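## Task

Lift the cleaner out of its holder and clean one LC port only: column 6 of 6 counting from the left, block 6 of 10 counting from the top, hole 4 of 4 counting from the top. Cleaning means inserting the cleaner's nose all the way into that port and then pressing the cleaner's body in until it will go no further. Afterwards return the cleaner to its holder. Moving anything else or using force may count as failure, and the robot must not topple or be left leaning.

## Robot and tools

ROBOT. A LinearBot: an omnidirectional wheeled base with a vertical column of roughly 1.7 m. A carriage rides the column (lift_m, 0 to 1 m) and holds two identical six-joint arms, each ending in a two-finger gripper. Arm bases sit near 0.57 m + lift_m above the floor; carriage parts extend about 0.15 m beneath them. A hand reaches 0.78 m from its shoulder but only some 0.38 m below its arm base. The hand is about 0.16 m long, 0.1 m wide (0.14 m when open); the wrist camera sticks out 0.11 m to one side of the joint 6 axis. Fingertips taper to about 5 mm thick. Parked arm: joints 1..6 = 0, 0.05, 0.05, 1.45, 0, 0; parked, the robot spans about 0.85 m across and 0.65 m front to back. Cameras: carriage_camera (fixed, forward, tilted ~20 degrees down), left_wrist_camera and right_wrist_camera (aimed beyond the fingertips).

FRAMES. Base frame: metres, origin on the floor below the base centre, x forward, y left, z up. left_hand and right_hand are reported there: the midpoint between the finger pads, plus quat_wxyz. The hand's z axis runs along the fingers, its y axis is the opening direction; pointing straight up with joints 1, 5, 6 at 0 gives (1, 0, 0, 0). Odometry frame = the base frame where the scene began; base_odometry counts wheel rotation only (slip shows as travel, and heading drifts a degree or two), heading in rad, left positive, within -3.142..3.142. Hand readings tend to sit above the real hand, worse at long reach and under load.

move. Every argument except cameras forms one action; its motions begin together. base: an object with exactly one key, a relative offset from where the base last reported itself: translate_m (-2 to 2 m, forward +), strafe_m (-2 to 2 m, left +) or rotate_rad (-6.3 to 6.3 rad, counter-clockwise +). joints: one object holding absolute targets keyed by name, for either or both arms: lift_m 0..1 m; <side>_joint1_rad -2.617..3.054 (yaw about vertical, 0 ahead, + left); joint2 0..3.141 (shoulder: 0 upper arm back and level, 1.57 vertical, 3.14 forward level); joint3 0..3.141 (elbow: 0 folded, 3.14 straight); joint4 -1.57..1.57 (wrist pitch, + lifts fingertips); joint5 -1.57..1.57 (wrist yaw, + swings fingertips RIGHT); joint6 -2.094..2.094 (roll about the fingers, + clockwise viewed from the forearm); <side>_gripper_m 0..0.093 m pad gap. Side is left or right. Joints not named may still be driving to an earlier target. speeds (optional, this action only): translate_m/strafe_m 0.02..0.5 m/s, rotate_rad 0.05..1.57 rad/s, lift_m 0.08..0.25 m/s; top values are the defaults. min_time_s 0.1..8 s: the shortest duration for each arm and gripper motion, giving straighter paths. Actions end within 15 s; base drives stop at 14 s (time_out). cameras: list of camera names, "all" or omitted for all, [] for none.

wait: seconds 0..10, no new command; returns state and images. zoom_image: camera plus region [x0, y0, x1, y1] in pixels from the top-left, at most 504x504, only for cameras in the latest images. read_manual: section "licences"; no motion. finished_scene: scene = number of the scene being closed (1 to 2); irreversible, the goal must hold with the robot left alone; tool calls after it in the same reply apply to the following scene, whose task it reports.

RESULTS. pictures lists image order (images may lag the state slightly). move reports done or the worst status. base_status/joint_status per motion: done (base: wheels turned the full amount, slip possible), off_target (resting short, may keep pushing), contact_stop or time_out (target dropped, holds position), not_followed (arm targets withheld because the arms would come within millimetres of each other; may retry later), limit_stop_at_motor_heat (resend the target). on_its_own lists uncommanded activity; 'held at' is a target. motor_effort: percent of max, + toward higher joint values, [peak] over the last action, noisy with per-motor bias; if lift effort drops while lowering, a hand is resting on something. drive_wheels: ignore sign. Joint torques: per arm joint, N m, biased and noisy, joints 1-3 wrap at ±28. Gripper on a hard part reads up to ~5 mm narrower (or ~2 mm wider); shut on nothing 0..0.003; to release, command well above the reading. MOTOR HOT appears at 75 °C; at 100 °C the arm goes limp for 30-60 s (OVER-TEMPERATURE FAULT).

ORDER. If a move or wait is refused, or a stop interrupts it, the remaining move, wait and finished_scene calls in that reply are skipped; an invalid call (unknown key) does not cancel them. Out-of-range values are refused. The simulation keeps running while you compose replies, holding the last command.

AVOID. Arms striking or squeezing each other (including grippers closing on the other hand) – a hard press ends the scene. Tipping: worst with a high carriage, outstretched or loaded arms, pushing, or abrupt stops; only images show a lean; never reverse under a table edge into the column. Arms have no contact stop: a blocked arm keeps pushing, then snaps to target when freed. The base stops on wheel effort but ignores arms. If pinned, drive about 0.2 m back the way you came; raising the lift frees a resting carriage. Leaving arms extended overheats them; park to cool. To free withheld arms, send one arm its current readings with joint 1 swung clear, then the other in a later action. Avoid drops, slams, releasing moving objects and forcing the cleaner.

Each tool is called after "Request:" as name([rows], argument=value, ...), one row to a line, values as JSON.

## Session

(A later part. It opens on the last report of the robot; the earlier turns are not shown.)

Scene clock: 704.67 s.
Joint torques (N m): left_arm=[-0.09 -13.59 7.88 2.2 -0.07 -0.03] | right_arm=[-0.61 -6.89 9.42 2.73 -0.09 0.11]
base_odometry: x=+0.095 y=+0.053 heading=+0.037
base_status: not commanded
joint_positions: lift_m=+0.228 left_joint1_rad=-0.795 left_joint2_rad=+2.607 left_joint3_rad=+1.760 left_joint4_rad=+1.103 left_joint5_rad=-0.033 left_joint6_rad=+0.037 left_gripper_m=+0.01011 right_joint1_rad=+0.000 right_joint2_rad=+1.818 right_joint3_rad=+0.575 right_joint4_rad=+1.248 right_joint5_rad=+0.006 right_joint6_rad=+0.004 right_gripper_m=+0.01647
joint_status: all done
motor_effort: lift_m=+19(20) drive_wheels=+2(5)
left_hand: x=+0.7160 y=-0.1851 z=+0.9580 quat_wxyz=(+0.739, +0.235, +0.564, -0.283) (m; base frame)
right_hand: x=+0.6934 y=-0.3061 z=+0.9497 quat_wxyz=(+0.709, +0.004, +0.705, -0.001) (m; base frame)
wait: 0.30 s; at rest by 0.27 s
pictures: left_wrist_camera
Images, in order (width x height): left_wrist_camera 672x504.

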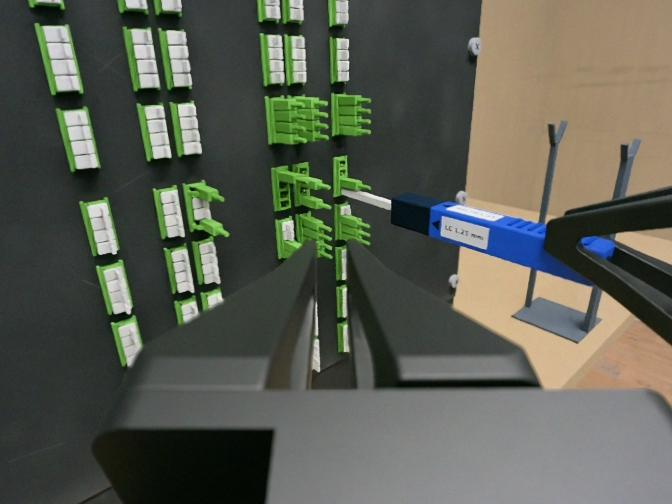

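Request:
move(joints={"right_joint3_rad": 0.600}, base={"translate_m": -0.004}, speeds={"translate_m": 0.02}, cameras=[])

Request:
wait(seconds=0.3, cameras=["left_wrist_camera","right_wrist_camera"])

Request:
zoom_image(camera="right_wrist_camera", region=[340, 82, 370, 112])

Request:
zoom_image(camera="left_wrist_camera", region=[320, 170, 350, 200])

Scene clock: 735.27 s.
Joint torques (N m): left_arm=[-0.01 -13.68 7.9 2.22 -0.05 -0.02] | right_arm=[-0.62 -6.86 8.81 2.7 -0.07 0.11]
move: done
base_odometry: x=+0.091 y=+0.053 heading=+0.037
base_status: done
joint_positions: lift_m=+0.228 left_joint1_rad=-0.796 left_joint2_rad=+2.607 left_joint3_rad=+1.760 left_joint4_rad=+1.103 left_joint5_rad=-0.033 left_joint6_rad=+0.037 left_gripper_m=+0.01011 right_joint1_rad=+0.000 right_joint2_rad=+1.818 right_joint3_rad=+0.575 right_joint4_rad=+1.250 right_joint5_rad=+0.006 right_joint6_rad=+0.004 right_gripper_m=+0.01647
joint_status: all done
motor_effort: lift_m=+18(22) drive_wheels=+3(4)
left_hand: x=+0.7154 y=-0.1857 z=+0.9580 quat_wxyz=(+0.739, +0.235, +0.564, -0.284) (m; base frame)
right_hand: x=+0.6934 y=-0.3062 z=+0.9503 quat_wxyz=(+0.710, +0.004, +0.704, -0.001) (m; base frame)
pictures: none
No camera images: "cameras" was empty.

Scene clock: 735.57 s.
Joint torques (N m): left_arm=[0.05 -13.59 7.82 2.22 -0.05 -0.04] | right_arm=[-0.64 -6.89 8.83 2.7 -0.09 0.11]
base_odometry: x=+0.091 y=+0.053 heading=+0.037
base_status: done
joint_positions: lift_m=+0.228 left_joint1_rad=-0.796 left_joint2_rad=+2.607 left_joint3_rad=+1.760 left_joint4_rad=+1.103 left_joint5_rad=-0.033 left_joint6_rad=+0.037 left_gripper_m=+0.01011 right_joint1_rad=+0.000 right_joint2_rad=+1.818 right_joint3_rad=+0.575 right_joint4_rad=+1.250 right_joint5_rad=+0.006 right_joint6_rad=+0.004 right_gripper_m=+0.01647
joint_status: all done
motor_effort: lift_m=+19(22) drive_wheels=+3(4)
left_hand: x=+0.7154 y=-0.1857 z=+0.9580 quat_wxyz=(+0.739, +0.235, +0.564, -0.284) (m; base frame)
right_hand: x=+0.6934 y=-0.3062 z=+0.9503 quat_wxyz=(+0.710, +0.004, +0.704, -0.001) (m; base frame)
wait: 0.30 s; at rest by 0.27 s
pictures: left_wrist_camera, right_wrist_camera
Images, in order (width x height): left_wrist_camera 672x504, right_wrist_camera 672x504.

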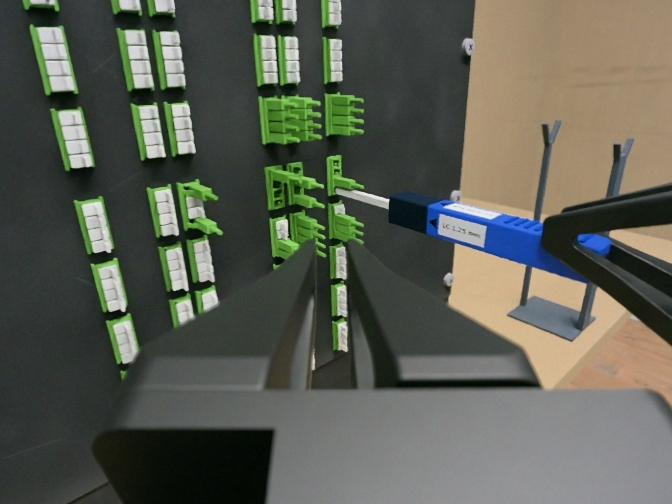

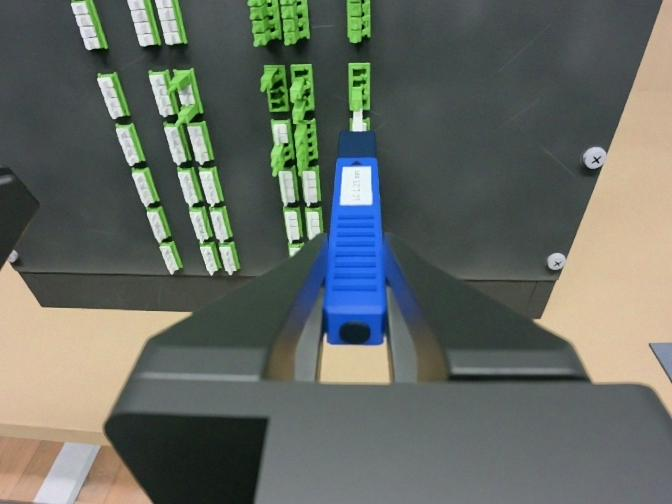

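Scaled by 16.800 from the camera's 672x504 image, which has a finer 960x720 frame.

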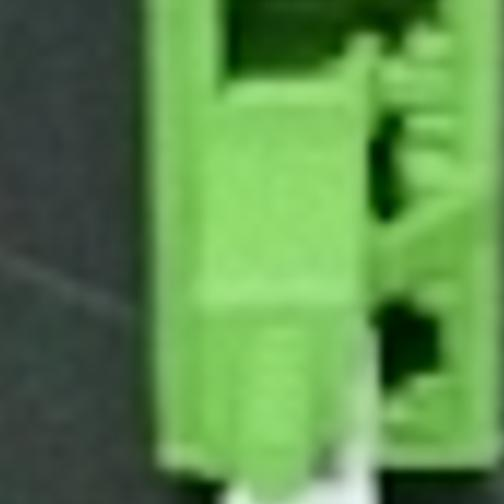

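Scaled by 16.800 from the camera's 672x504 image, which has a finer 960x720 frame.

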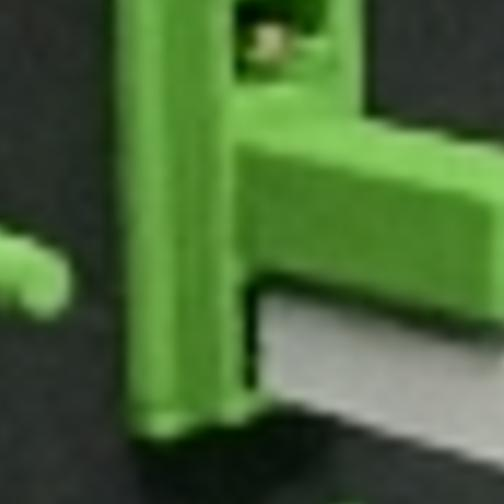

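Request:
move(base={"translate_m": -0.004}, speeds={"translate_m": 0.02}, cameras=[])

Request:
wait(seconds=0.5, cameras=["left_wrist_camera", "right_wrist_camera"])

Request:
zoom_image(camera="left_wrist_camera", region=[310, 160, 400, 250])

Request:
zoom_image(camera="right_wrist_camera", region=[335, 85, 375, 125])

Scene clock: 759.00 s.
Joint torques (N m): left_arm=[0.08 -13.57 7.99 2.2 -0.05 -0.02] | right_arm=[-0.55 -6.89 8.84 2.69 -0.07 0.11]
move: done
base_odometry: x=+0.087 y=+0.052 heading=+0.037
base_status: done
joint_positions: lift_m=+0.228 left_joint1_rad=-0.797 left_joint2_rad=+2.607 left_joint3_rad=+1.760 left_joint4_rad=+1.103 left_joint5_rad=-0.032 left_joint6_rad=+0.037 left_gripper_m=+0.01011 right_joint1_rad=+0.000 right_joint2_rad=+1.818 right_joint3_rad=+0.575 right_joint4_rad=+1.250 right_joint5_rad=+0.006 right_joint6_rad=+0.004 right_gripper_m=+0.01647
joint_status: not commanded
motor_effort: lift_m=+19(20) drive_wheels=+3(6)
left_hand: x=+0.7148 y=-0.1863 z=+0.9580 quat_wxyz=(+0.739, +0.236, +0.564, -0.284) (m; base frame)
right_hand: x=+0.6934 y=-0.3062 z=+0.9503 quat_wxyz=(+0.710, +0.004, +0.704, -0.001) (m; base frame)
pictures: none
No camera images: "cameras" was empty.

Scene clock: 759.50 s.
Joint torques (N m): left_arm=[0.13 -13.53 7.83 2.21 -0.05 -0.04] | right_arm=[-0.58 -6.89 8.83 2.7 -0.09 0.11]
base_odometry: x=+0.087 y=+0.052 heading=+0.037
base_status: done
joint_positions: lift_m=+0.228 left_joint1_rad=-0.797 left_joint2_rad=+2.607 left_joint3_rad=+1.760 left_joint4_rad=+1.103 left_joint5_rad=-0.033 left_joint6_rad=+0.037 left_gripper_m=+0.01011 right_joint1_rad=+0.000 right_joint2_rad=+1.818 right_joint3_rad=+0.575 right_joint4_rad=+1.250 right_joint5_rad=+0.006 right_joint6_rad=+0.004 right_gripper_m=+0.01647
joint_status: not commanded
motor_effort: lift_m=+18(20) drive_wheels=+2(6)
left_hand: x=+0.7149 y=-0.1862 z=+0.9580 quat_wxyz=(+0.739, +0.236, +0.564, -0.284) (m; base frame)
right_hand: x=+0.6934 y=-0.3062 z=+0.9503 quat_wxyz=(+0.710, +0.004, +0.704, -0.001) (m; base frame)
wait: 0.50 s; at rest by 0.27 s
pictures: left_wrist_camera, right_wrist_camera
Images, in order (width x height): left_wrist_camera 672x504, right_wrist_camera 672x504.

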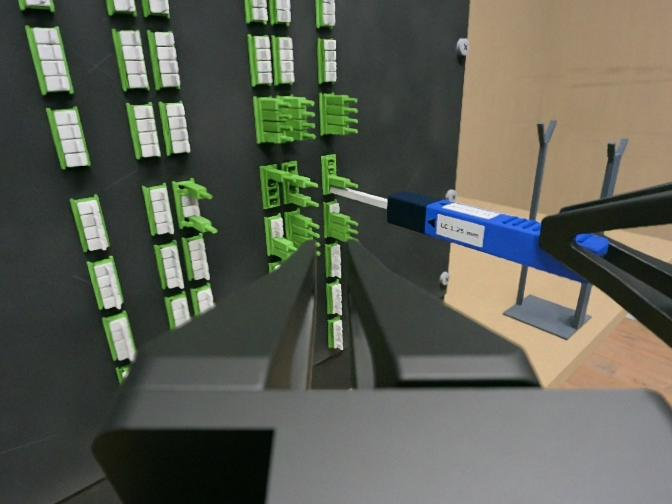

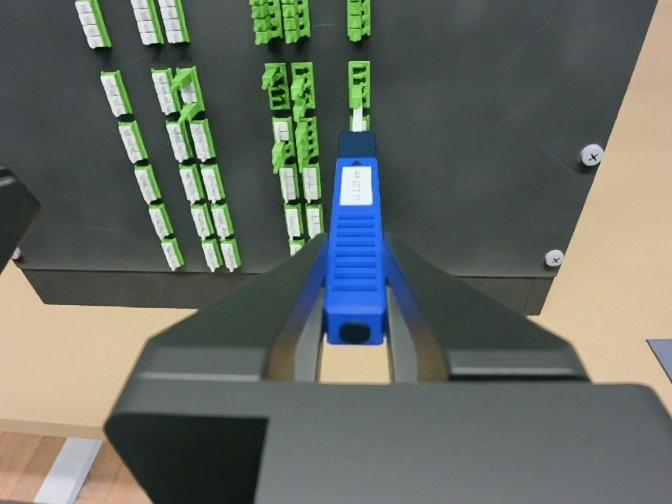

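Scaled by 5.600 from the camera's 672x504 image, which has a finer 960x720 frame.

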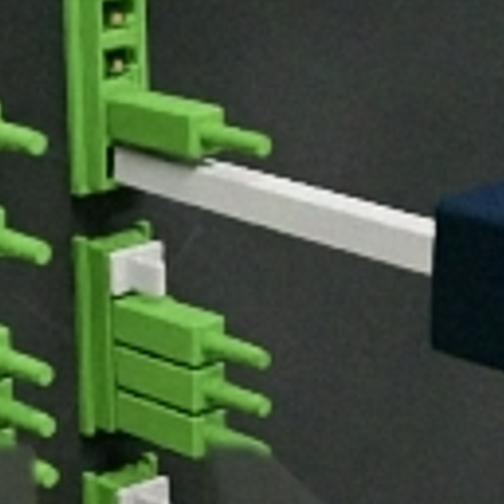

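Scaled by 12.600 from the camera's 672x504 image, which has a finer 960x720 frame.

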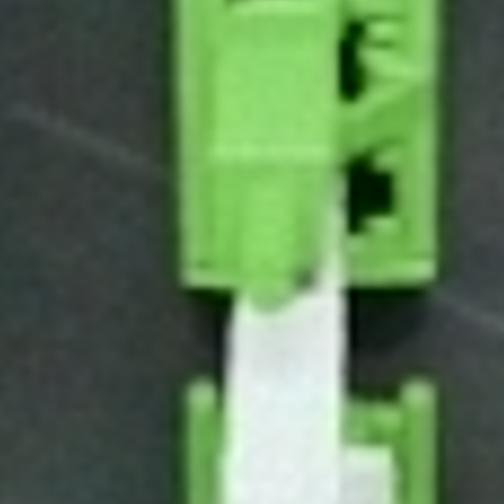

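Request:
zoom_image(camera="left_wrist_camera", region=[322, 170, 362, 210])

Request:
zoom_image(camera="left_wrist_camera", region=[365, 180, 405, 220])

Request:
zoom_image(camera="right_wrist_camera", region=[345, 92, 369, 116])

Scaled by 12.600 from the camera's 672x504 image, which has a finer 960x720 frame.

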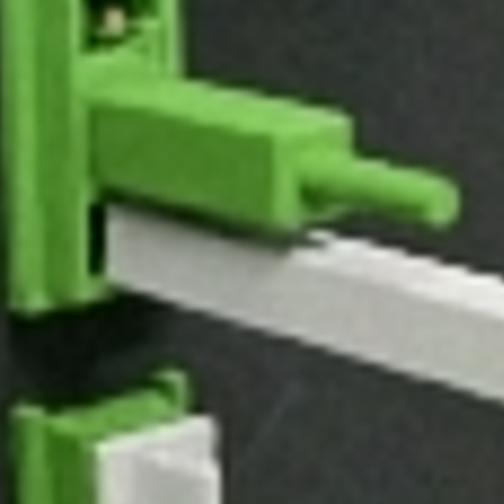

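Scaled by 12.600 from the camera's 672x504 image, which has a finer 960x720 frame.

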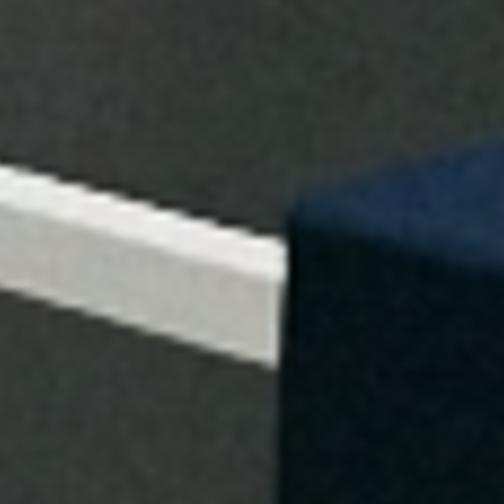

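Scaled by 21.000 from the camera's 672x504 image, which has a finer 960x720 frame.

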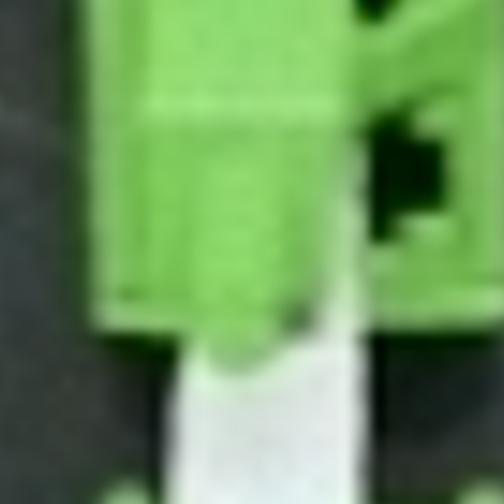

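Request:
move(base={"translate_m": -0.004}, speeds={"translate_m": 0.02}, cameras=[])

Request:
wait(seconds=0.5, cameras=["left_wrist_camera", "right_wrist_camera"])

Request:
zoom_image(camera="left_wrist_camera", region=[322, 170, 362, 210])

Request:
zoom_image(camera="left_wrist_camera", region=[365, 180, 405, 220])

Request:
zoom_image(camera="right_wrist_camera", region=[345, 92, 369, 116])

Scene clock: 771.20 s.
Joint torques (N m): left_arm=[0.05 -13.45 7.87 2.22 -0.05 -0.03] | right_arm=[-0.58 -6.89 8.83 2.72 -0.09 0.11]
move: done
base_odometry: x=+0.083 y=+0.052 heading=+0.036
base_status: done
joint_positions: lift_m=+0.228 left_joint1_rad=-0.797 left_joint2_rad=+2.607 left_joint3_rad=+1.760 left_joint4_rad=+1.103 left_joint5_rad=-0.033 left_joint6_rad=+0.037 left_gripper_m=+0.01011 right_joint1_rad=+0.000 right_joint2_rad=+1.818 right_joint3_rad=+0.575 right_joint4_rad=+1.248 right_joint5_rad=+0.006 right_joint6_rad=+0.004 right_gripper_m=+0.01647
joint_status: not commanded
motor_effort: lift_m=+20(21) drive_wheels=+2(6)
left_hand: x=+0.7151 y=-0.1861 z=+0.9580 quat_wxyz=(+0.739, +0.235, +0.564, -0.284) (m; base frame)
right_hand: x=+0.6934 y=-0.3062 z=+0.9498 quat_wxyz=(+0.709, +0.004, +0.705, -0.001) (m; base frame)
pictures: none
No camera images: "cameras" was empty.

Scene clock: 771.70 s.
Joint torques (N m): left_arm=[-0.01 -13.42 7.86 2.21 -0.07 -0.03] | right_arm=[-0.62 -6.89 8.83 2.73 -0.09 0.11]
base_odometry: x=+0.083 y=+0.052 heading=+0.036
base_status: done
joint_positions: lift_m=+0.228 left_joint1_rad=-0.797 left_joint2_rad=+2.607 left_joint3_rad=+1.760 left_joint4_rad=+1.103 left_joint5_rad=-0.033 left_joint6_rad=+0.037 left_gripper_m=+0.01011 right_joint1_rad=+0.000 right_joint2_rad=+1.818 right_joint3_rad=+0.575 right_joint4_rad=+1.248 right_joint5_rad=+0.006 right_joint6_rad=+0.004 right_gripper_m=+0.01647
joint_status: not commanded
motor_effort: lift_m=+20(21) drive_wheels=+3(6)
left_hand: x=+0.7151 y=-0.1861 z=+0.9580 quat_wxyz=(+0.739, +0.235, +0.564, -0.284) (m; base frame)
right_hand: x=+0.6934 y=-0.3062 z=+0.9498 quat_wxyz=(+0.709, +0.004, +0.705, -0.001) (m; base frame)
wait: 0.50 s; at rest by 0.27 s
pictures: left_wrist_camera, right_wrist_camera
Images, in order (width x height): left_wrist_camera 672x504, right_wrist_camera 672x504.

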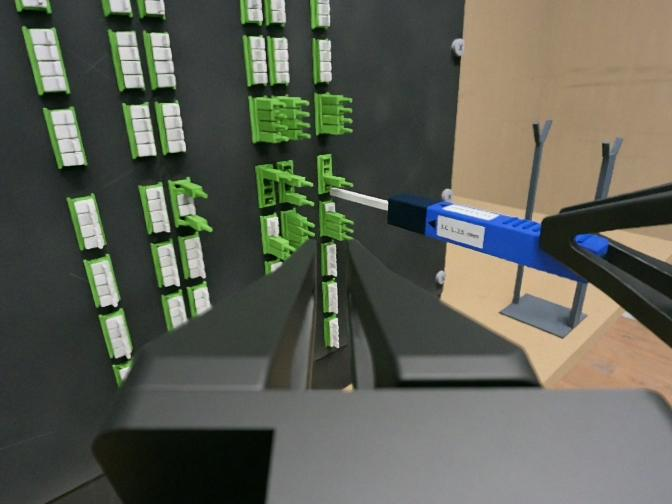

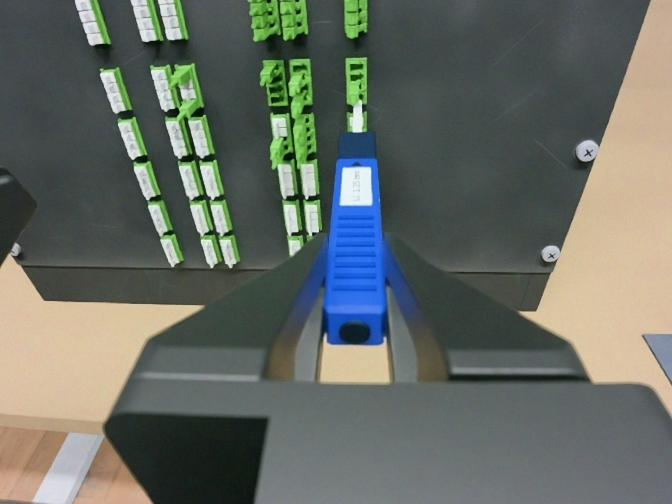

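Scaled by 12.600 from the camera's 672x504 image, which has a finer 960x720 frame.

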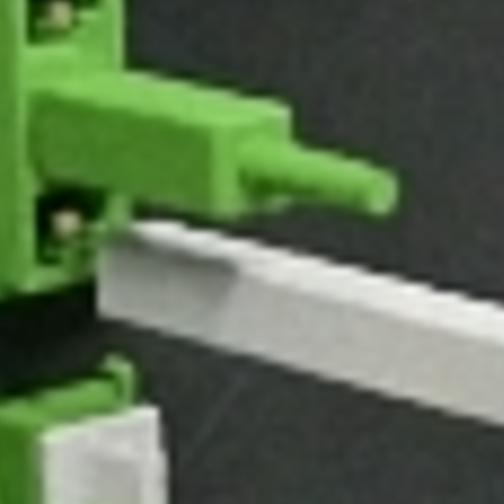

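Scaled by 12.600 from the camera's 672x504 image, which has a finer 960x720 frame.

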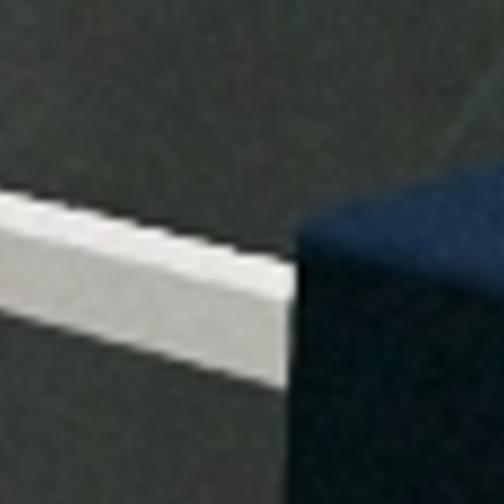

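Scaled by 21.000 from the camera's 672x504 image, which has a finer 960x720 frame.

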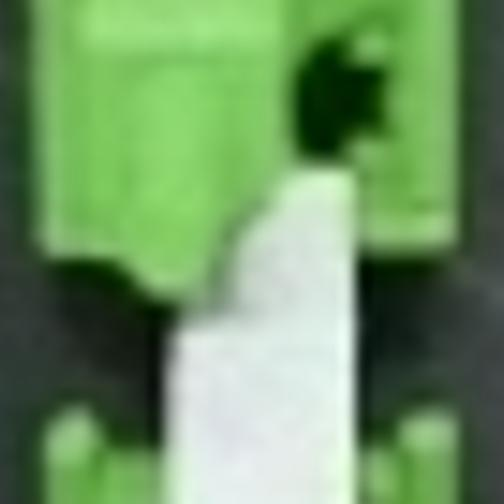

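Request:
zoom_image(camera="right_wrist_camera", region=[340, 55, 370, 85])

Request:
zoom_image(camera="left_wrist_camera", region=[312, 148, 342, 178])

Scaled by 16.800 from the camera's 672x504 image, which has a finer 960x720 frame.

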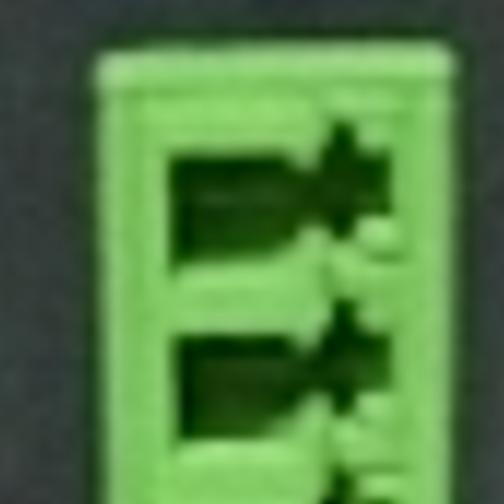

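Scaled by 16.800 from the camera's 672x504 image, which has a finer 960x720 frame.

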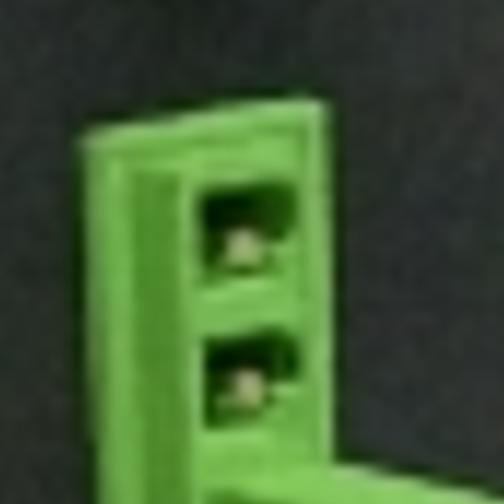

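Request:
move(base={"translate_m": -0.004}, speeds={"translate_m": 0.02}, joints={"right_joint3_rad": 0.609}, min_time_s=1, cameras=[])

Request:
wait(seconds=0.5, cameras=[])

Scene clock: 852.83 s.
Joint torques (N m): left_arm=[0.13 -13.59 7.9 2.2 -0.06 -0.03] | right_arm=[-0.62 -6.89 9.73 2.74 -0.09 0.11]
move: done
base_odometry: x=+0.079 y=+0.052 heading=+0.036
base_status: done
joint_positions: lift_m=+0.228 left_joint1_rad=-0.797 left_joint2_rad=+2.607 left_joint3_rad=+1.760 left_joint4_rad=+1.103 left_joint5_rad=-0.033 left_joint6_rad=+0.037 left_gripper_m=+0.01011 right_joint1_rad=+0.000 right_joint2_rad=+1.818 right_joint3_rad=+0.575 right_joint4_rad=+1.246 right_joint5_rad=+0.006 right_joint6_rad=+0.004 right_gripper_m=+0.01647
joint_status: all done
motor_effort: lift_m=+18(21) drive_wheels=+3(6)
left_hand: x=+0.7150 y=-0.1860 z=+0.9581 quat_wxyz=(+0.739, +0.235, +0.564, -0.284) (m; base frame)
right_hand: x=+0.6934 y=-0.3062 z=+0.9492 quat_wxyz=(+0.708, +0.004, +0.706, -0.001) (m; base frame)
pictures: none
No camera images: "cameras" was empty.

Scene clock: 853.33 s.
Joint torques (N m): left_arm=[0.08 -13.57 7.84 2.21 -0.05 -0.02] | right_arm=[-0.62 -6.89 9.72 2.75 -0.09 0.11]
base_odometry: x=+0.079 y=+0.052 heading=+0.036
base_status: done
joint_positions: lift_m=+0.228 left_joint1_rad=-0.797 left_joint2_rad=+2.607 left_joint3_rad=+1.760 left_joint4_rad=+1.103 left_joint5_rad=-0.033 left_joint6_rad=+0.037 left_gripper_m=+0.01011 right_joint1_rad=+0.000 right_joint2_rad=+1.818 right_joint3_rad=+0.575 right_joint4_rad=+1.246 right_joint5_rad=+0.006 right_joint6_rad=+0.004 right_gripper_m=+0.01647
joint_status: all done
motor_effort: lift_m=+17(21) drive_wheels=+3(6)
left_hand: x=+0.7150 y=-0.1860 z=+0.9581 quat_wxyz=(+0.739, +0.235, +0.564, -0.284) (m; base frame)
right_hand: x=+0.6934 y=-0.3062 z=+0.9492 quat_wxyz=(+0.708, +0.004, +0.706, -0.001) (m; base frame)
wait: 0.50 s; at rest by 0.27 s
pictures: none
No camera images: "cameras" was empty.

Request:
move(joints={"right_joint3_rad": 0.616}, min_time_s=1, cameras=[])

Request:
move(joints={"right_joint3_rad": 0.606}, min_time_s=1, cameras=[])

Request:
wait(seconds=0.5, cameras=["left_wrist_camera", "right_wrist_camera"])

Request:
zoom_image(camera="left_wrist_camera", region=[315, 170, 355, 210])

Request:
zoom_image(camera="right_wrist_camera", region=[342, 86, 372, 116])

Scene clock: 862.57 s.
Joint torques (N m): left_arm=[0.05 -13.52 7.9 2.21 -0.06 -0.03] | right_arm=[-0.62 -6.94 9.61 2.75 -0.09 0.11]
move: done
base_odometry: x=+0.079 y=+0.052 heading=+0.036
base_status: not commanded
joint_positions: lift_m=+0.228 left_joint1_rad=-0.797 left_joint2_rad=+2.607 left_joint3_rad=+1.760 left_joint4_rad=+1.103 left_joint5_rad=-0.033 left_joint6_rad=+0.037 left_gripper_m=+0.01011 right_joint1_rad=+0.000 right_joint2_rad=+1.818 right_joint3_rad=+0.584 right_joint4_rad=+1.246 right_joint5_rad=+0.006 right_joint6_rad=+0.004 right_gripper_m=+0.01647
joint_status: all done
motor_effort: lift_m=+22(22) drive_wheels=+4(5)
left_hand: x=+0.7150 y=-0.1860 z=+0.9581 quat_wxyz=(+0.739, +0.235, +0.564, -0.284) (m; base frame)
right_hand: x=+0.6952 y=-0.3062 z=+0.9526 quat_wxyz=(+0.711, +0.004, +0.703, -0.001) (m; base frame)
pictures: none
No camera images: "cameras" was empty.

Scene clock: 863.87 s.
Joint torques (N m): left_arm=[0.12 -13.56 7.94 2.19 -0.06 -0.04] | right_arm=[-0.61 -6.93 8.64 2.75 -0.09 0.11]
move: done
base_odometry: x=+0.079 y=+0.052 heading=+0.036
base_status: not commanded
joint_positions: lift_m=+0.228 left_joint1_rad=-0.797 left_joint2_rad=+2.607 left_joint3_rad=+1.760 left_joint4_rad=+1.103 left_joint5_rad=-0.033 left_joint6_rad=+0.037 left_gripper_m=+0.01011 right_joint1_rad=+0.000 right_joint2_rad=+1.818 right_joint3_rad=+0.584 right_joint4_rad=+1.246 right_joint5_rad=+0.006 right_joint6_rad=+0.004 right_gripper_m=+0.01647
joint_status: all done
motor_effort: lift_m=+17(21) drive_wheels=+3(5)
left_hand: x=+0.7150 y=-0.1860 z=+0.9581 quat_wxyz=(+0.739, +0.235, +0.564, -0.284) (m; base frame)
right_hand: x=+0.6952 y=-0.3062 z=+0.9526 quat_wxyz=(+0.711, +0.004, +0.703, -0.001) (m; base frame)
pictures: none
No camera images: "cameras" was empty.

Scene clock: 864.37 s.
Joint torques (N m): left_arm=[0.06 -13.53 7.94 2.22 -0.06 -0.02] | right_arm=[-0.62 -6.93 8.62 2.75 -0.09 0.11]
base_odometry: x=+0.079 y=+0.052 heading=+0.036
base_status: not commanded
joint_positions: lift_m=+0.228 left_joint1_rad=-0.797 left_joint2_rad=+2.607 left_joint3_rad=+1.760 left_joint4_rad=+1.103 left_joint5_rad=-0.033 left_joint6_rad=+0.037 left_gripper_m=+0.01011 right_joint1_rad=+0.000 right_joint2_rad=+1.818 right_joint3_rad=+0.584 right_joint4_rad=+1.246 right_joint5_rad=+0.006 right_joint6_rad=+0.004 right_gripper_m=+0.01647
joint_status: all done
motor_effort: lift_m=+21(21) drive_wheels=+4(5)
left_hand: x=+0.7150 y=-0.1860 z=+0.9581 quat_wxyz=(+0.739, +0.235, +0.564, -0.284) (m; base frame)
right_hand: x=+0.6952 y=-0.3062 z=+0.9526 quat_wxyz=(+0.711, +0.004, +0.703, -0.001) (m; base frame)
wait: 0.50 s; at rest by 0.27 s
pictures: left_wrist_camera, right_wrist_camera
Images, in order (width x height): left_wrist_camera 672x504, right_wrist_camera 672x504.

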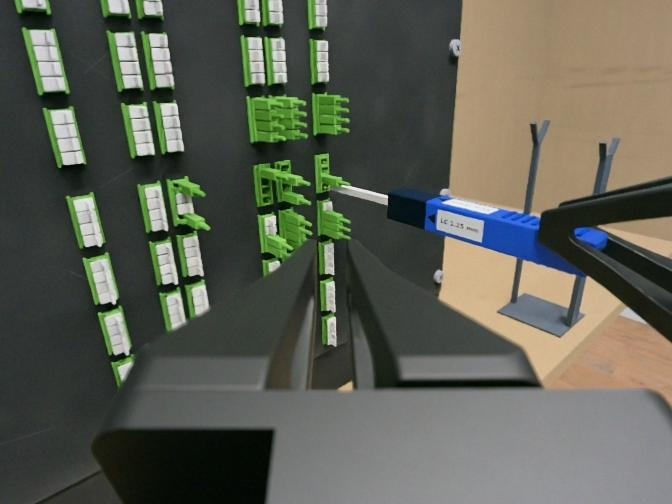

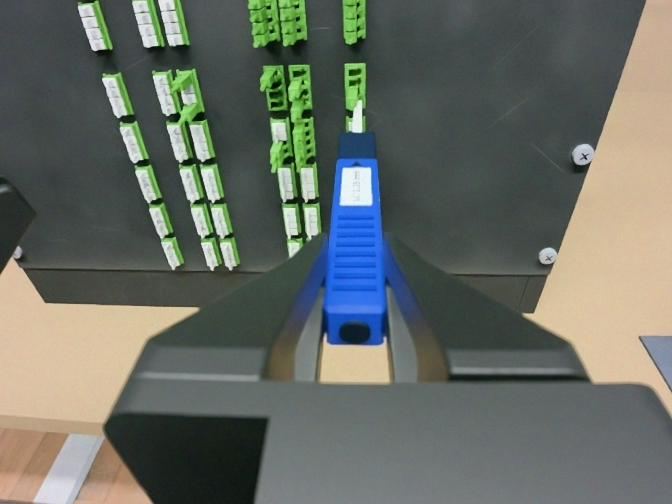

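Scaled by 12.600 from the camera's 672x504 image, which has a finer 960x720 frame.

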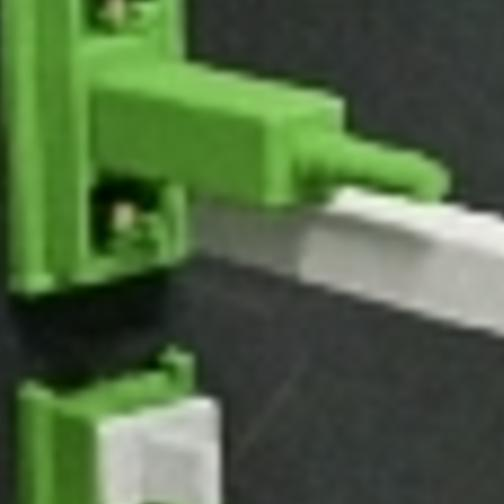

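Scaled by 16.800 from the camera's 672x504 image, which has a finer 960x720 frame.

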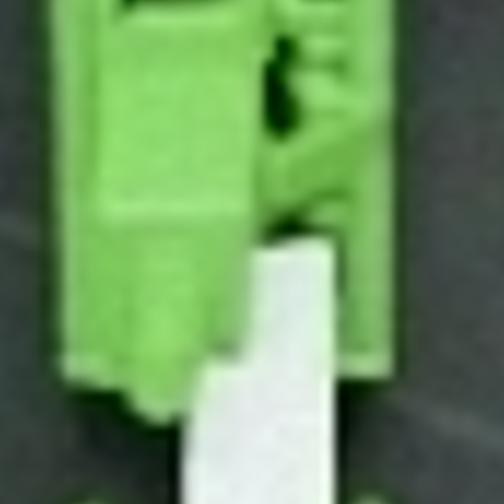

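Request:
move(base={"strafe_m": 0.002}, speeds={"strafe_m": 0.02}, cameras=[])

Request:
wait(seconds=0.5, cameras=["left_wrist_camera", "right_wrist_camera"])

Request:
zoom_image(camera="left_wrist_camera", region=[315, 170, 355, 210])

Request:
zoom_image(camera="right_wrist_camera", region=[342, 86, 372, 116])

Scene clock: 897.10 s.
Joint torques (N m): left_arm=[0.06 -13.49 7.92 2.21 -0.06 -0.02] | right_arm=[-0.64 -6.94 8.59 2.76 -0.09 0.11]
move: done
base_odometry: x=+0.079 y=+0.053 heading=+0.036
base_status: done
joint_positions: lift_m=+0.228 left_joint1_rad=-0.797 left_joint2_rad=+2.607 left_joint3_rad=+1.760 left_joint4_rad=+1.103 left_joint5_rad=-0.033 left_joint6_rad=+0.037 left_gripper_m=+0.01011 right_joint1_rad=+0.000 right_joint2_rad=+1.818 right_joint3_rad=+0.584 right_joint4_rad=+1.246 right_joint5_rad=+0.008 right_joint6_rad=+0.004 right_gripper_m=+0.01647
joint_status: not commanded
motor_effort: lift_m=+19(20) drive_wheels=+5(9)
left_hand: x=+0.7150 y=-0.1860 z=+0.9581 quat_wxyz=(+0.739, +0.235, +0.564, -0.284) (m; base frame)
right_hand: x=+0.6952 y=-0.3062 z=+0.9525 quat_wxyz=(+0.711, +0.004, +0.703, -0.001) (m; base frame)
pictures: none
No camera images: "cameras" was empty.

Scene clock: 897.60 s.
Joint torques (N m): left_arm=[0.1 -13.55 7.88 2.21 -0.05 -0.05] | right_arm=[-0.66 -6.91 8.61 2.75 -0.11 0.11]
base_odometry: x=+0.079 y=+0.053 heading=+0.036
base_status: done
joint_positions: lift_m=+0.228 left_joint1_rad=-0.797 left_joint2_rad=+2.607 left_joint3_rad=+1.760 left_joint4_rad=+1.103 left_joint5_rad=-0.033 left_joint6_rad=+0.037 left_gripper_m=+0.01011 right_joint1_rad=+0.000 right_joint2_rad=+1.818 right_joint3_rad=+0.584 right_joint4_rad=+1.246 right_joint5_rad=+0.008 right_joint6_rad=+0.004 right_gripper_m=+0.01647
joint_status: not commanded
motor_effort: lift_m=+18(20) drive_wheels=+6(9)
left_hand: x=+0.7150 y=-0.1860 z=+0.9581 quat_wxyz=(+0.739, +0.235, +0.564, -0.284) (m; base frame)
right_hand: x=+0.6952 y=-0.3062 z=+0.9525 quat_wxyz=(+0.711, +0.004, +0.703, -0.001) (m; base frame)
wait: 0.50 s; at rest by 0.27 s
pictures: left_wrist_camera, right_wrist_camera
Images, in order (width x height): left_wrist_camera 672x504, right_wrist_camera 672x504.

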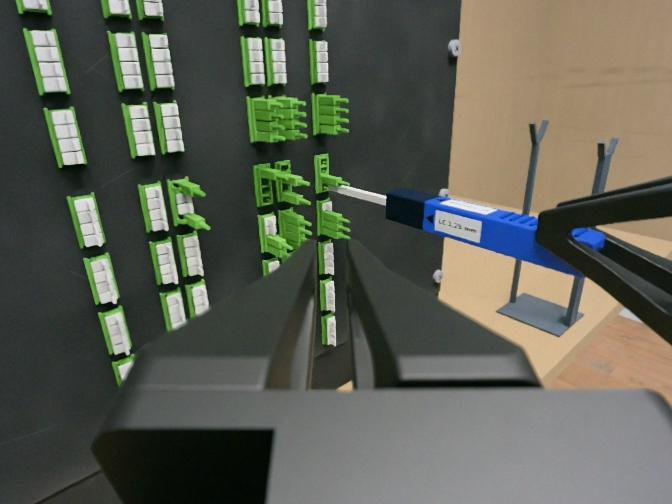

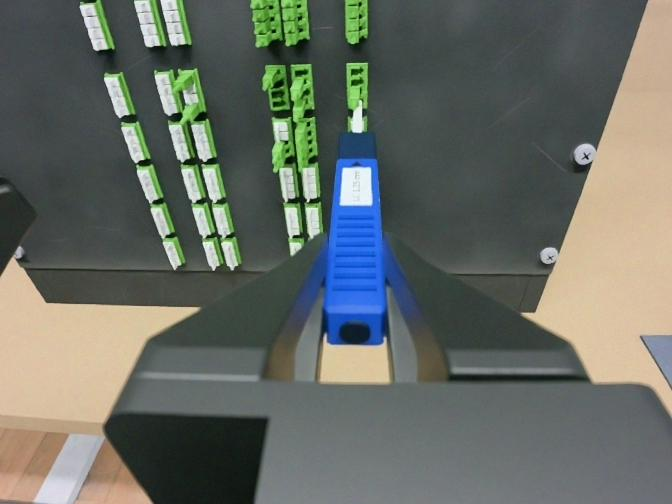

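Scaled by 12.600 from the camera's 672x504 image, which has a finer 960x720 frame.

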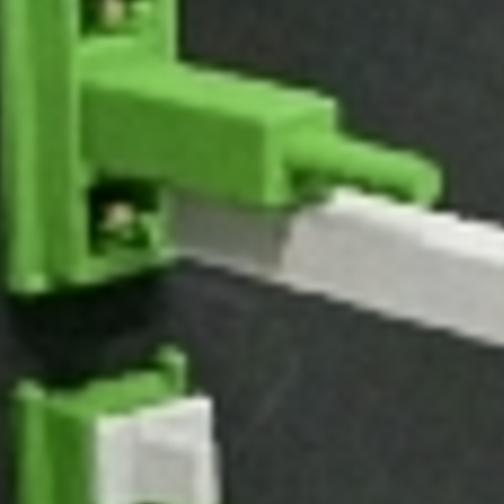

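Scaled by 16.800 from the camera's 672x504 image, which has a finer 960x720 frame.

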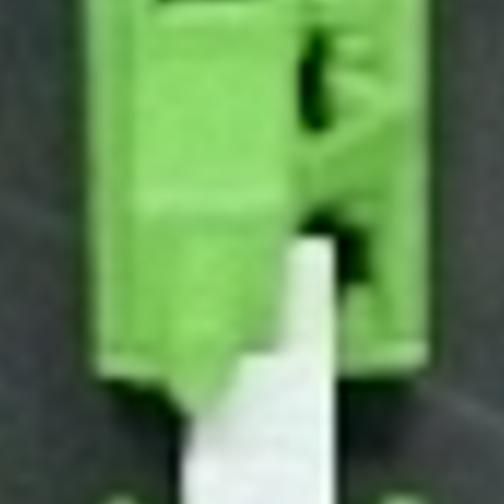

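Request:
move(base={"strafe_m": 0.0015}, speeds={"strafe_m": 0.02}, cameras=[])

Request:
wait(seconds=0.5, cameras=["left_wrist_camera", "right_wrist_camera"])

Request:
zoom_image(camera="left_wrist_camera", region=[315, 170, 355, 210])

Request:
zoom_image(camera="right_wrist_camera", region=[342, 86, 372, 116])

Scene clock: 903.67 s.
Joint torques (N m): left_arm=[0.16 -13.68 7.98 2.21 -0.06 -0.03] | right_arm=[-0.68 -6.86 8.61 2.78 -0.11 0.11]
move: done
base_odometry: x=+0.079 y=+0.055 heading=+0.035
base_status: done
joint_positions: lift_m=+0.228 left_joint1_rad=-0.797 left_joint2_rad=+2.607 left_joint3_rad=+1.760 left_joint4_rad=+1.103 left_joint5_rad=-0.033 left_joint6_rad=+0.037 left_gripper_m=+0.01011 right_joint1_rad=+0.000 right_joint2_rad=+1.818 right_joint3_rad=+0.584 right_joint4_rad=+1.245 right_joint5_rad=+0.009 right_joint6_rad=+0.004 right_gripper_m=+0.01647
joint_status: not commanded
motor_effort: lift_m=+18(21) drive_wheels=+6(10)
left_hand: x=+0.7150 y=-0.1860 z=+0.9581 quat_wxyz=(+0.739, +0.235, +0.564, -0.284) (m; base frame)
right_hand: x=+0.6952 y=-0.3062 z=+0.9522 quat_wxyz=(+0.711, +0.004, +0.703, -0.001) (m; base frame)
pictures: none
No camera images: "cameras" was empty.

Scene clock: 904.17 s.
Joint torques (N m): left_arm=[0.12 -13.61 7.8 2.22 -0.04 -0.03] | right_arm=[-0.68 -6.93 8.65 2.78 -0.11 0.11]
base_odometry: x=+0.079 y=+0.055 heading=+0.035
base_status: done
joint_positions: lift_m=+0.228 left_joint1_rad=-0.797 left_joint2_rad=+2.607 left_joint3_rad=+1.760 left_joint4_rad=+1.103 left_joint5_rad=-0.033 left_joint6_rad=+0.037 left_gripper_m=+0.01011 right_joint1_rad=+0.000 right_joint2_rad=+1.818 right_joint3_rad=+0.584 right_joint4_rad=+1.245 right_joint5_rad=+0.009 right_joint6_rad=+0.004 right_gripper_m=+0.01647
joint_status: not commanded
motor_effort: lift_m=+19(21) drive_wheels=+7(10)
left_hand: x=+0.7150 y=-0.1860 z=+0.9581 quat_wxyz=(+0.739, +0.235, +0.564, -0.284) (m; base frame)
right_hand: x=+0.6952 y=-0.3064 z=+0.9522 quat_wxyz=(+0.711, +0.005, +0.703, -0.002) (m; base frame)
wait: 0.50 s; at rest by 0.27 s
pictures: left_wrist_camera, right_wrist_camera
Images, in order (width x height): left_wrist_camera 672x504, right_wrist_camera 672x504.

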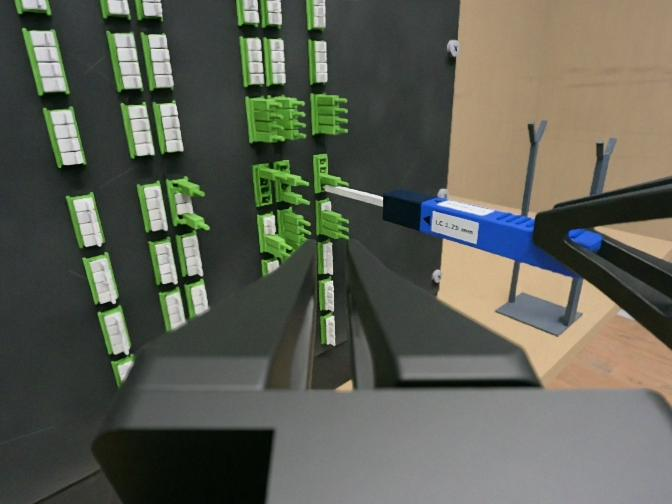

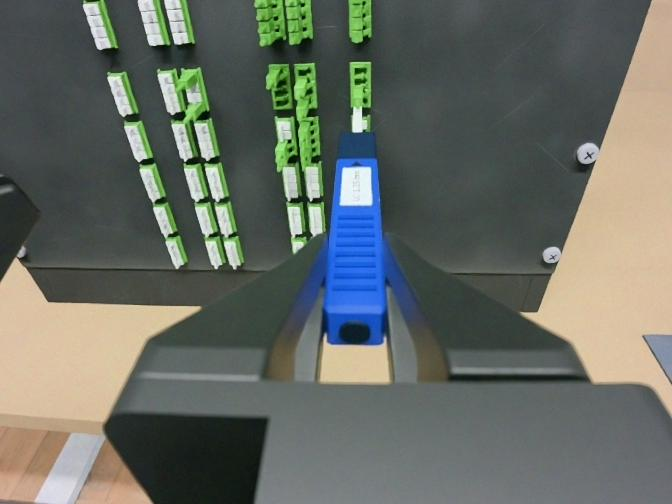

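Scaled by 12.600 from the camera's 672x504 image, which has a finer 960x720 frame.

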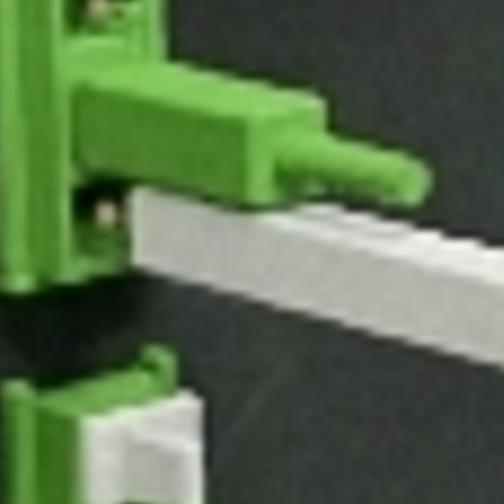

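Scaled by 16.800 from the camera's 672x504 image, which has a finer 960x720 frame.

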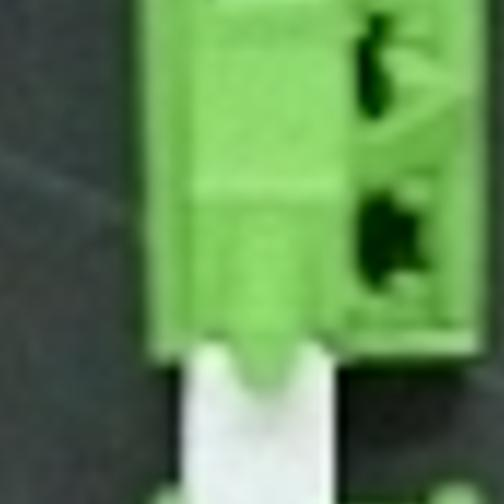

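Request:
move(base={"translate_m": 0.003}, speeds={"translate_m": 0.02}, cameras=[])

Request:
wait(seconds=0.5, cameras=["left_wrist_camera", "right_wrist_camera"])

Request:
zoom_image(camera="left_wrist_camera", region=[315, 170, 355, 210])

Request:
zoom_image(camera="right_wrist_camera", region=[342, 86, 372, 116])

Scene clock: 912.60 s.
Joint torques (N m): left_arm=[0.14 -13.56 7.83 2.23 -0.06 -0.02] | right_arm=[-0.61 -6.91 8.62 2.78 -0.11 0.11]
move: done
base_odometry: x=+0.082 y=+0.055 heading=+0.035
base_status: done
joint_positions: lift_m=+0.228 left_joint1_rad=-0.797 left_joint2_rad=+2.607 left_joint3_rad=+1.760 left_joint4_rad=+1.103 left_joint5_rad=-0.033 left_joint6_rad=+0.037 left_gripper_m=+0.01011 right_joint1_rad=+0.000 right_joint2_rad=+1.818 right_joint3_rad=+0.584 right_joint4_rad=+1.244 right_joint5_rad=+0.010 right_joint6_rad=+0.004 right_gripper_m=+0.01647
joint_status: not commanded
motor_effort: lift_m=+17(20) drive_wheels=-1(13)
left_hand: x=+0.7150 y=-0.1860 z=+0.9581 quat_wxyz=(+0.739, +0.235, +0.564, -0.284) (m; base frame)
right_hand: x=+0.6952 y=-0.3067 z=+0.9521 quat_wxyz=(+0.711, +0.005, +0.703, -0.002) (m; base frame)
pictures: none
No camera images: "cameras" was empty.

Scene clock: 913.10 s.
Joint torques (N m): left_arm=[0.06 -13.63 7.95 2.2 -0.04 -0.03] | right_arm=[-0.62 -6.94 8.62 2.77 -0.12 0.11]
base_odometry: x=+0.082 y=+0.055 heading=+0.035
base_status: done
joint_positions: lift_m=+0.228 left_joint1_rad=-0.797 left_joint2_rad=+2.607 left_joint3_rad=+1.760 left_joint4_rad=+1.103 left_joint5_rad=-0.033 left_joint6_rad=+0.037 left_gripper_m=+0.01011 right_joint1_rad=+0.000 right_joint2_rad=+1.818 right_joint3_rad=+0.584 right_joint4_rad=+1.244 right_joint5_rad=+0.010 right_joint6_rad=+0.004 right_gripper_m=+0.01647
joint_status: not commanded
motor_effort: lift_m=+18(20) drive_wheels=-1(13)
left_hand: x=+0.7151 y=-0.1861 z=+0.9580 quat_wxyz=(+0.739, +0.235, +0.564, -0.284) (m; base frame)
right_hand: x=+0.6952 y=-0.3067 z=+0.9521 quat_wxyz=(+0.711, +0.005, +0.703, -0.002) (m; base frame)
wait: 0.50 s; at rest by 0.27 s
pictures: left_wrist_camera, right_wrist_camera
Images, in order (width x height): left_wrist_camera 672x504, right_wrist_camera 672x504.

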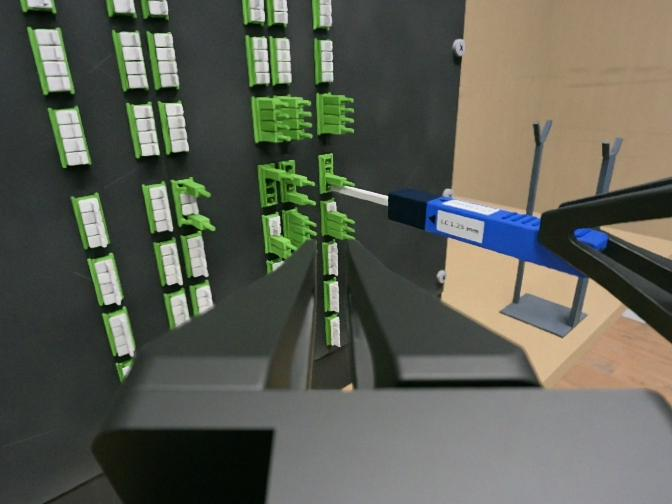

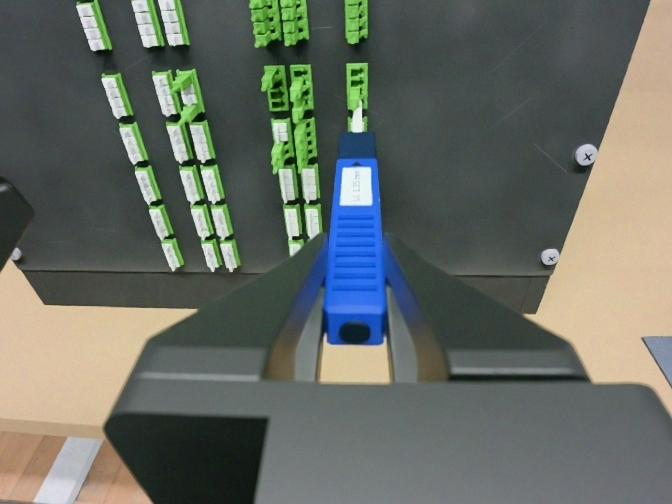

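Scaled by 12.600 from the camera's 672x504 image, which has a finer 960x720 frame.

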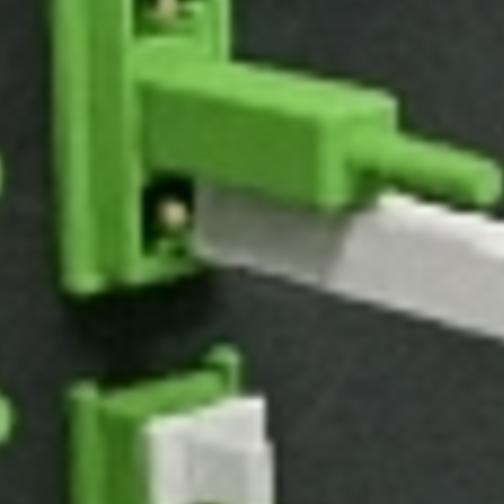

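Scaled by 16.800 from the camera's 672x504 image, which has a finer 960x720 frame.

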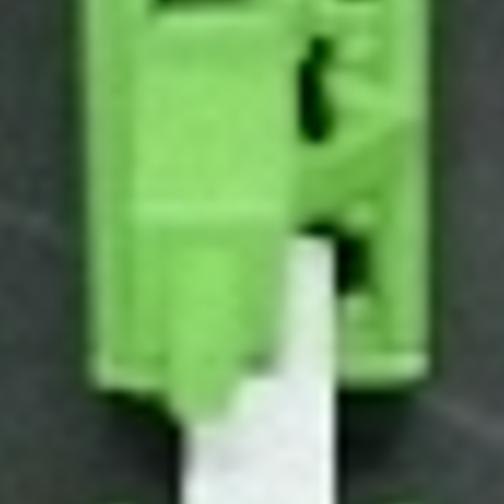

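Request:
move(joints={"right_joint5_rad": -0.004}, min_time_s=0.6, cameras=[])

Scene clock: 920.07 s.
Joint torques (N m): left_arm=[0.18 -13.56 7.86 2.21 -0.05 -0.03] | right_arm=[-0.61 -6.95 8.64 2.77 -0.21 0.11]
move: done
base_odometry: x=+0.082 y=+0.055 heading=+0.035
base_status: not commanded
joint_positions: lift_m=+0.228 left_joint1_rad=-0.797 left_joint2_rad=+2.607 left_joint3_rad=+1.760 left_joint4_rad=+1.103 left_joint5_rad=-0.033 left_joint6_rad=+0.037 left_gripper_m=+0.01011 right_joint1_rad=+0.000 right_joint2_rad=+1.818 right_joint3_rad=+0.584 right_joint4_rad=+1.244 right_joint5_rad=+0.005 right_joint6_rad=+0.004 right_gripper_m=+0.01647
joint_status: all done
motor_effort: lift_m=+20(21) drive_wheels=+0(3)
left_hand: x=+0.7151 y=-0.1861 z=+0.9580 quat_wxyz=(+0.739, +0.235, +0.564, -0.284) (m; base frame)
right_hand: x=+0.6952 y=-0.3059 z=+0.9521 quat_wxyz=(+0.711, +0.003, +0.703, +0.000) (m; base frame)
pictures: none
No camera images: "cameras" was empty.


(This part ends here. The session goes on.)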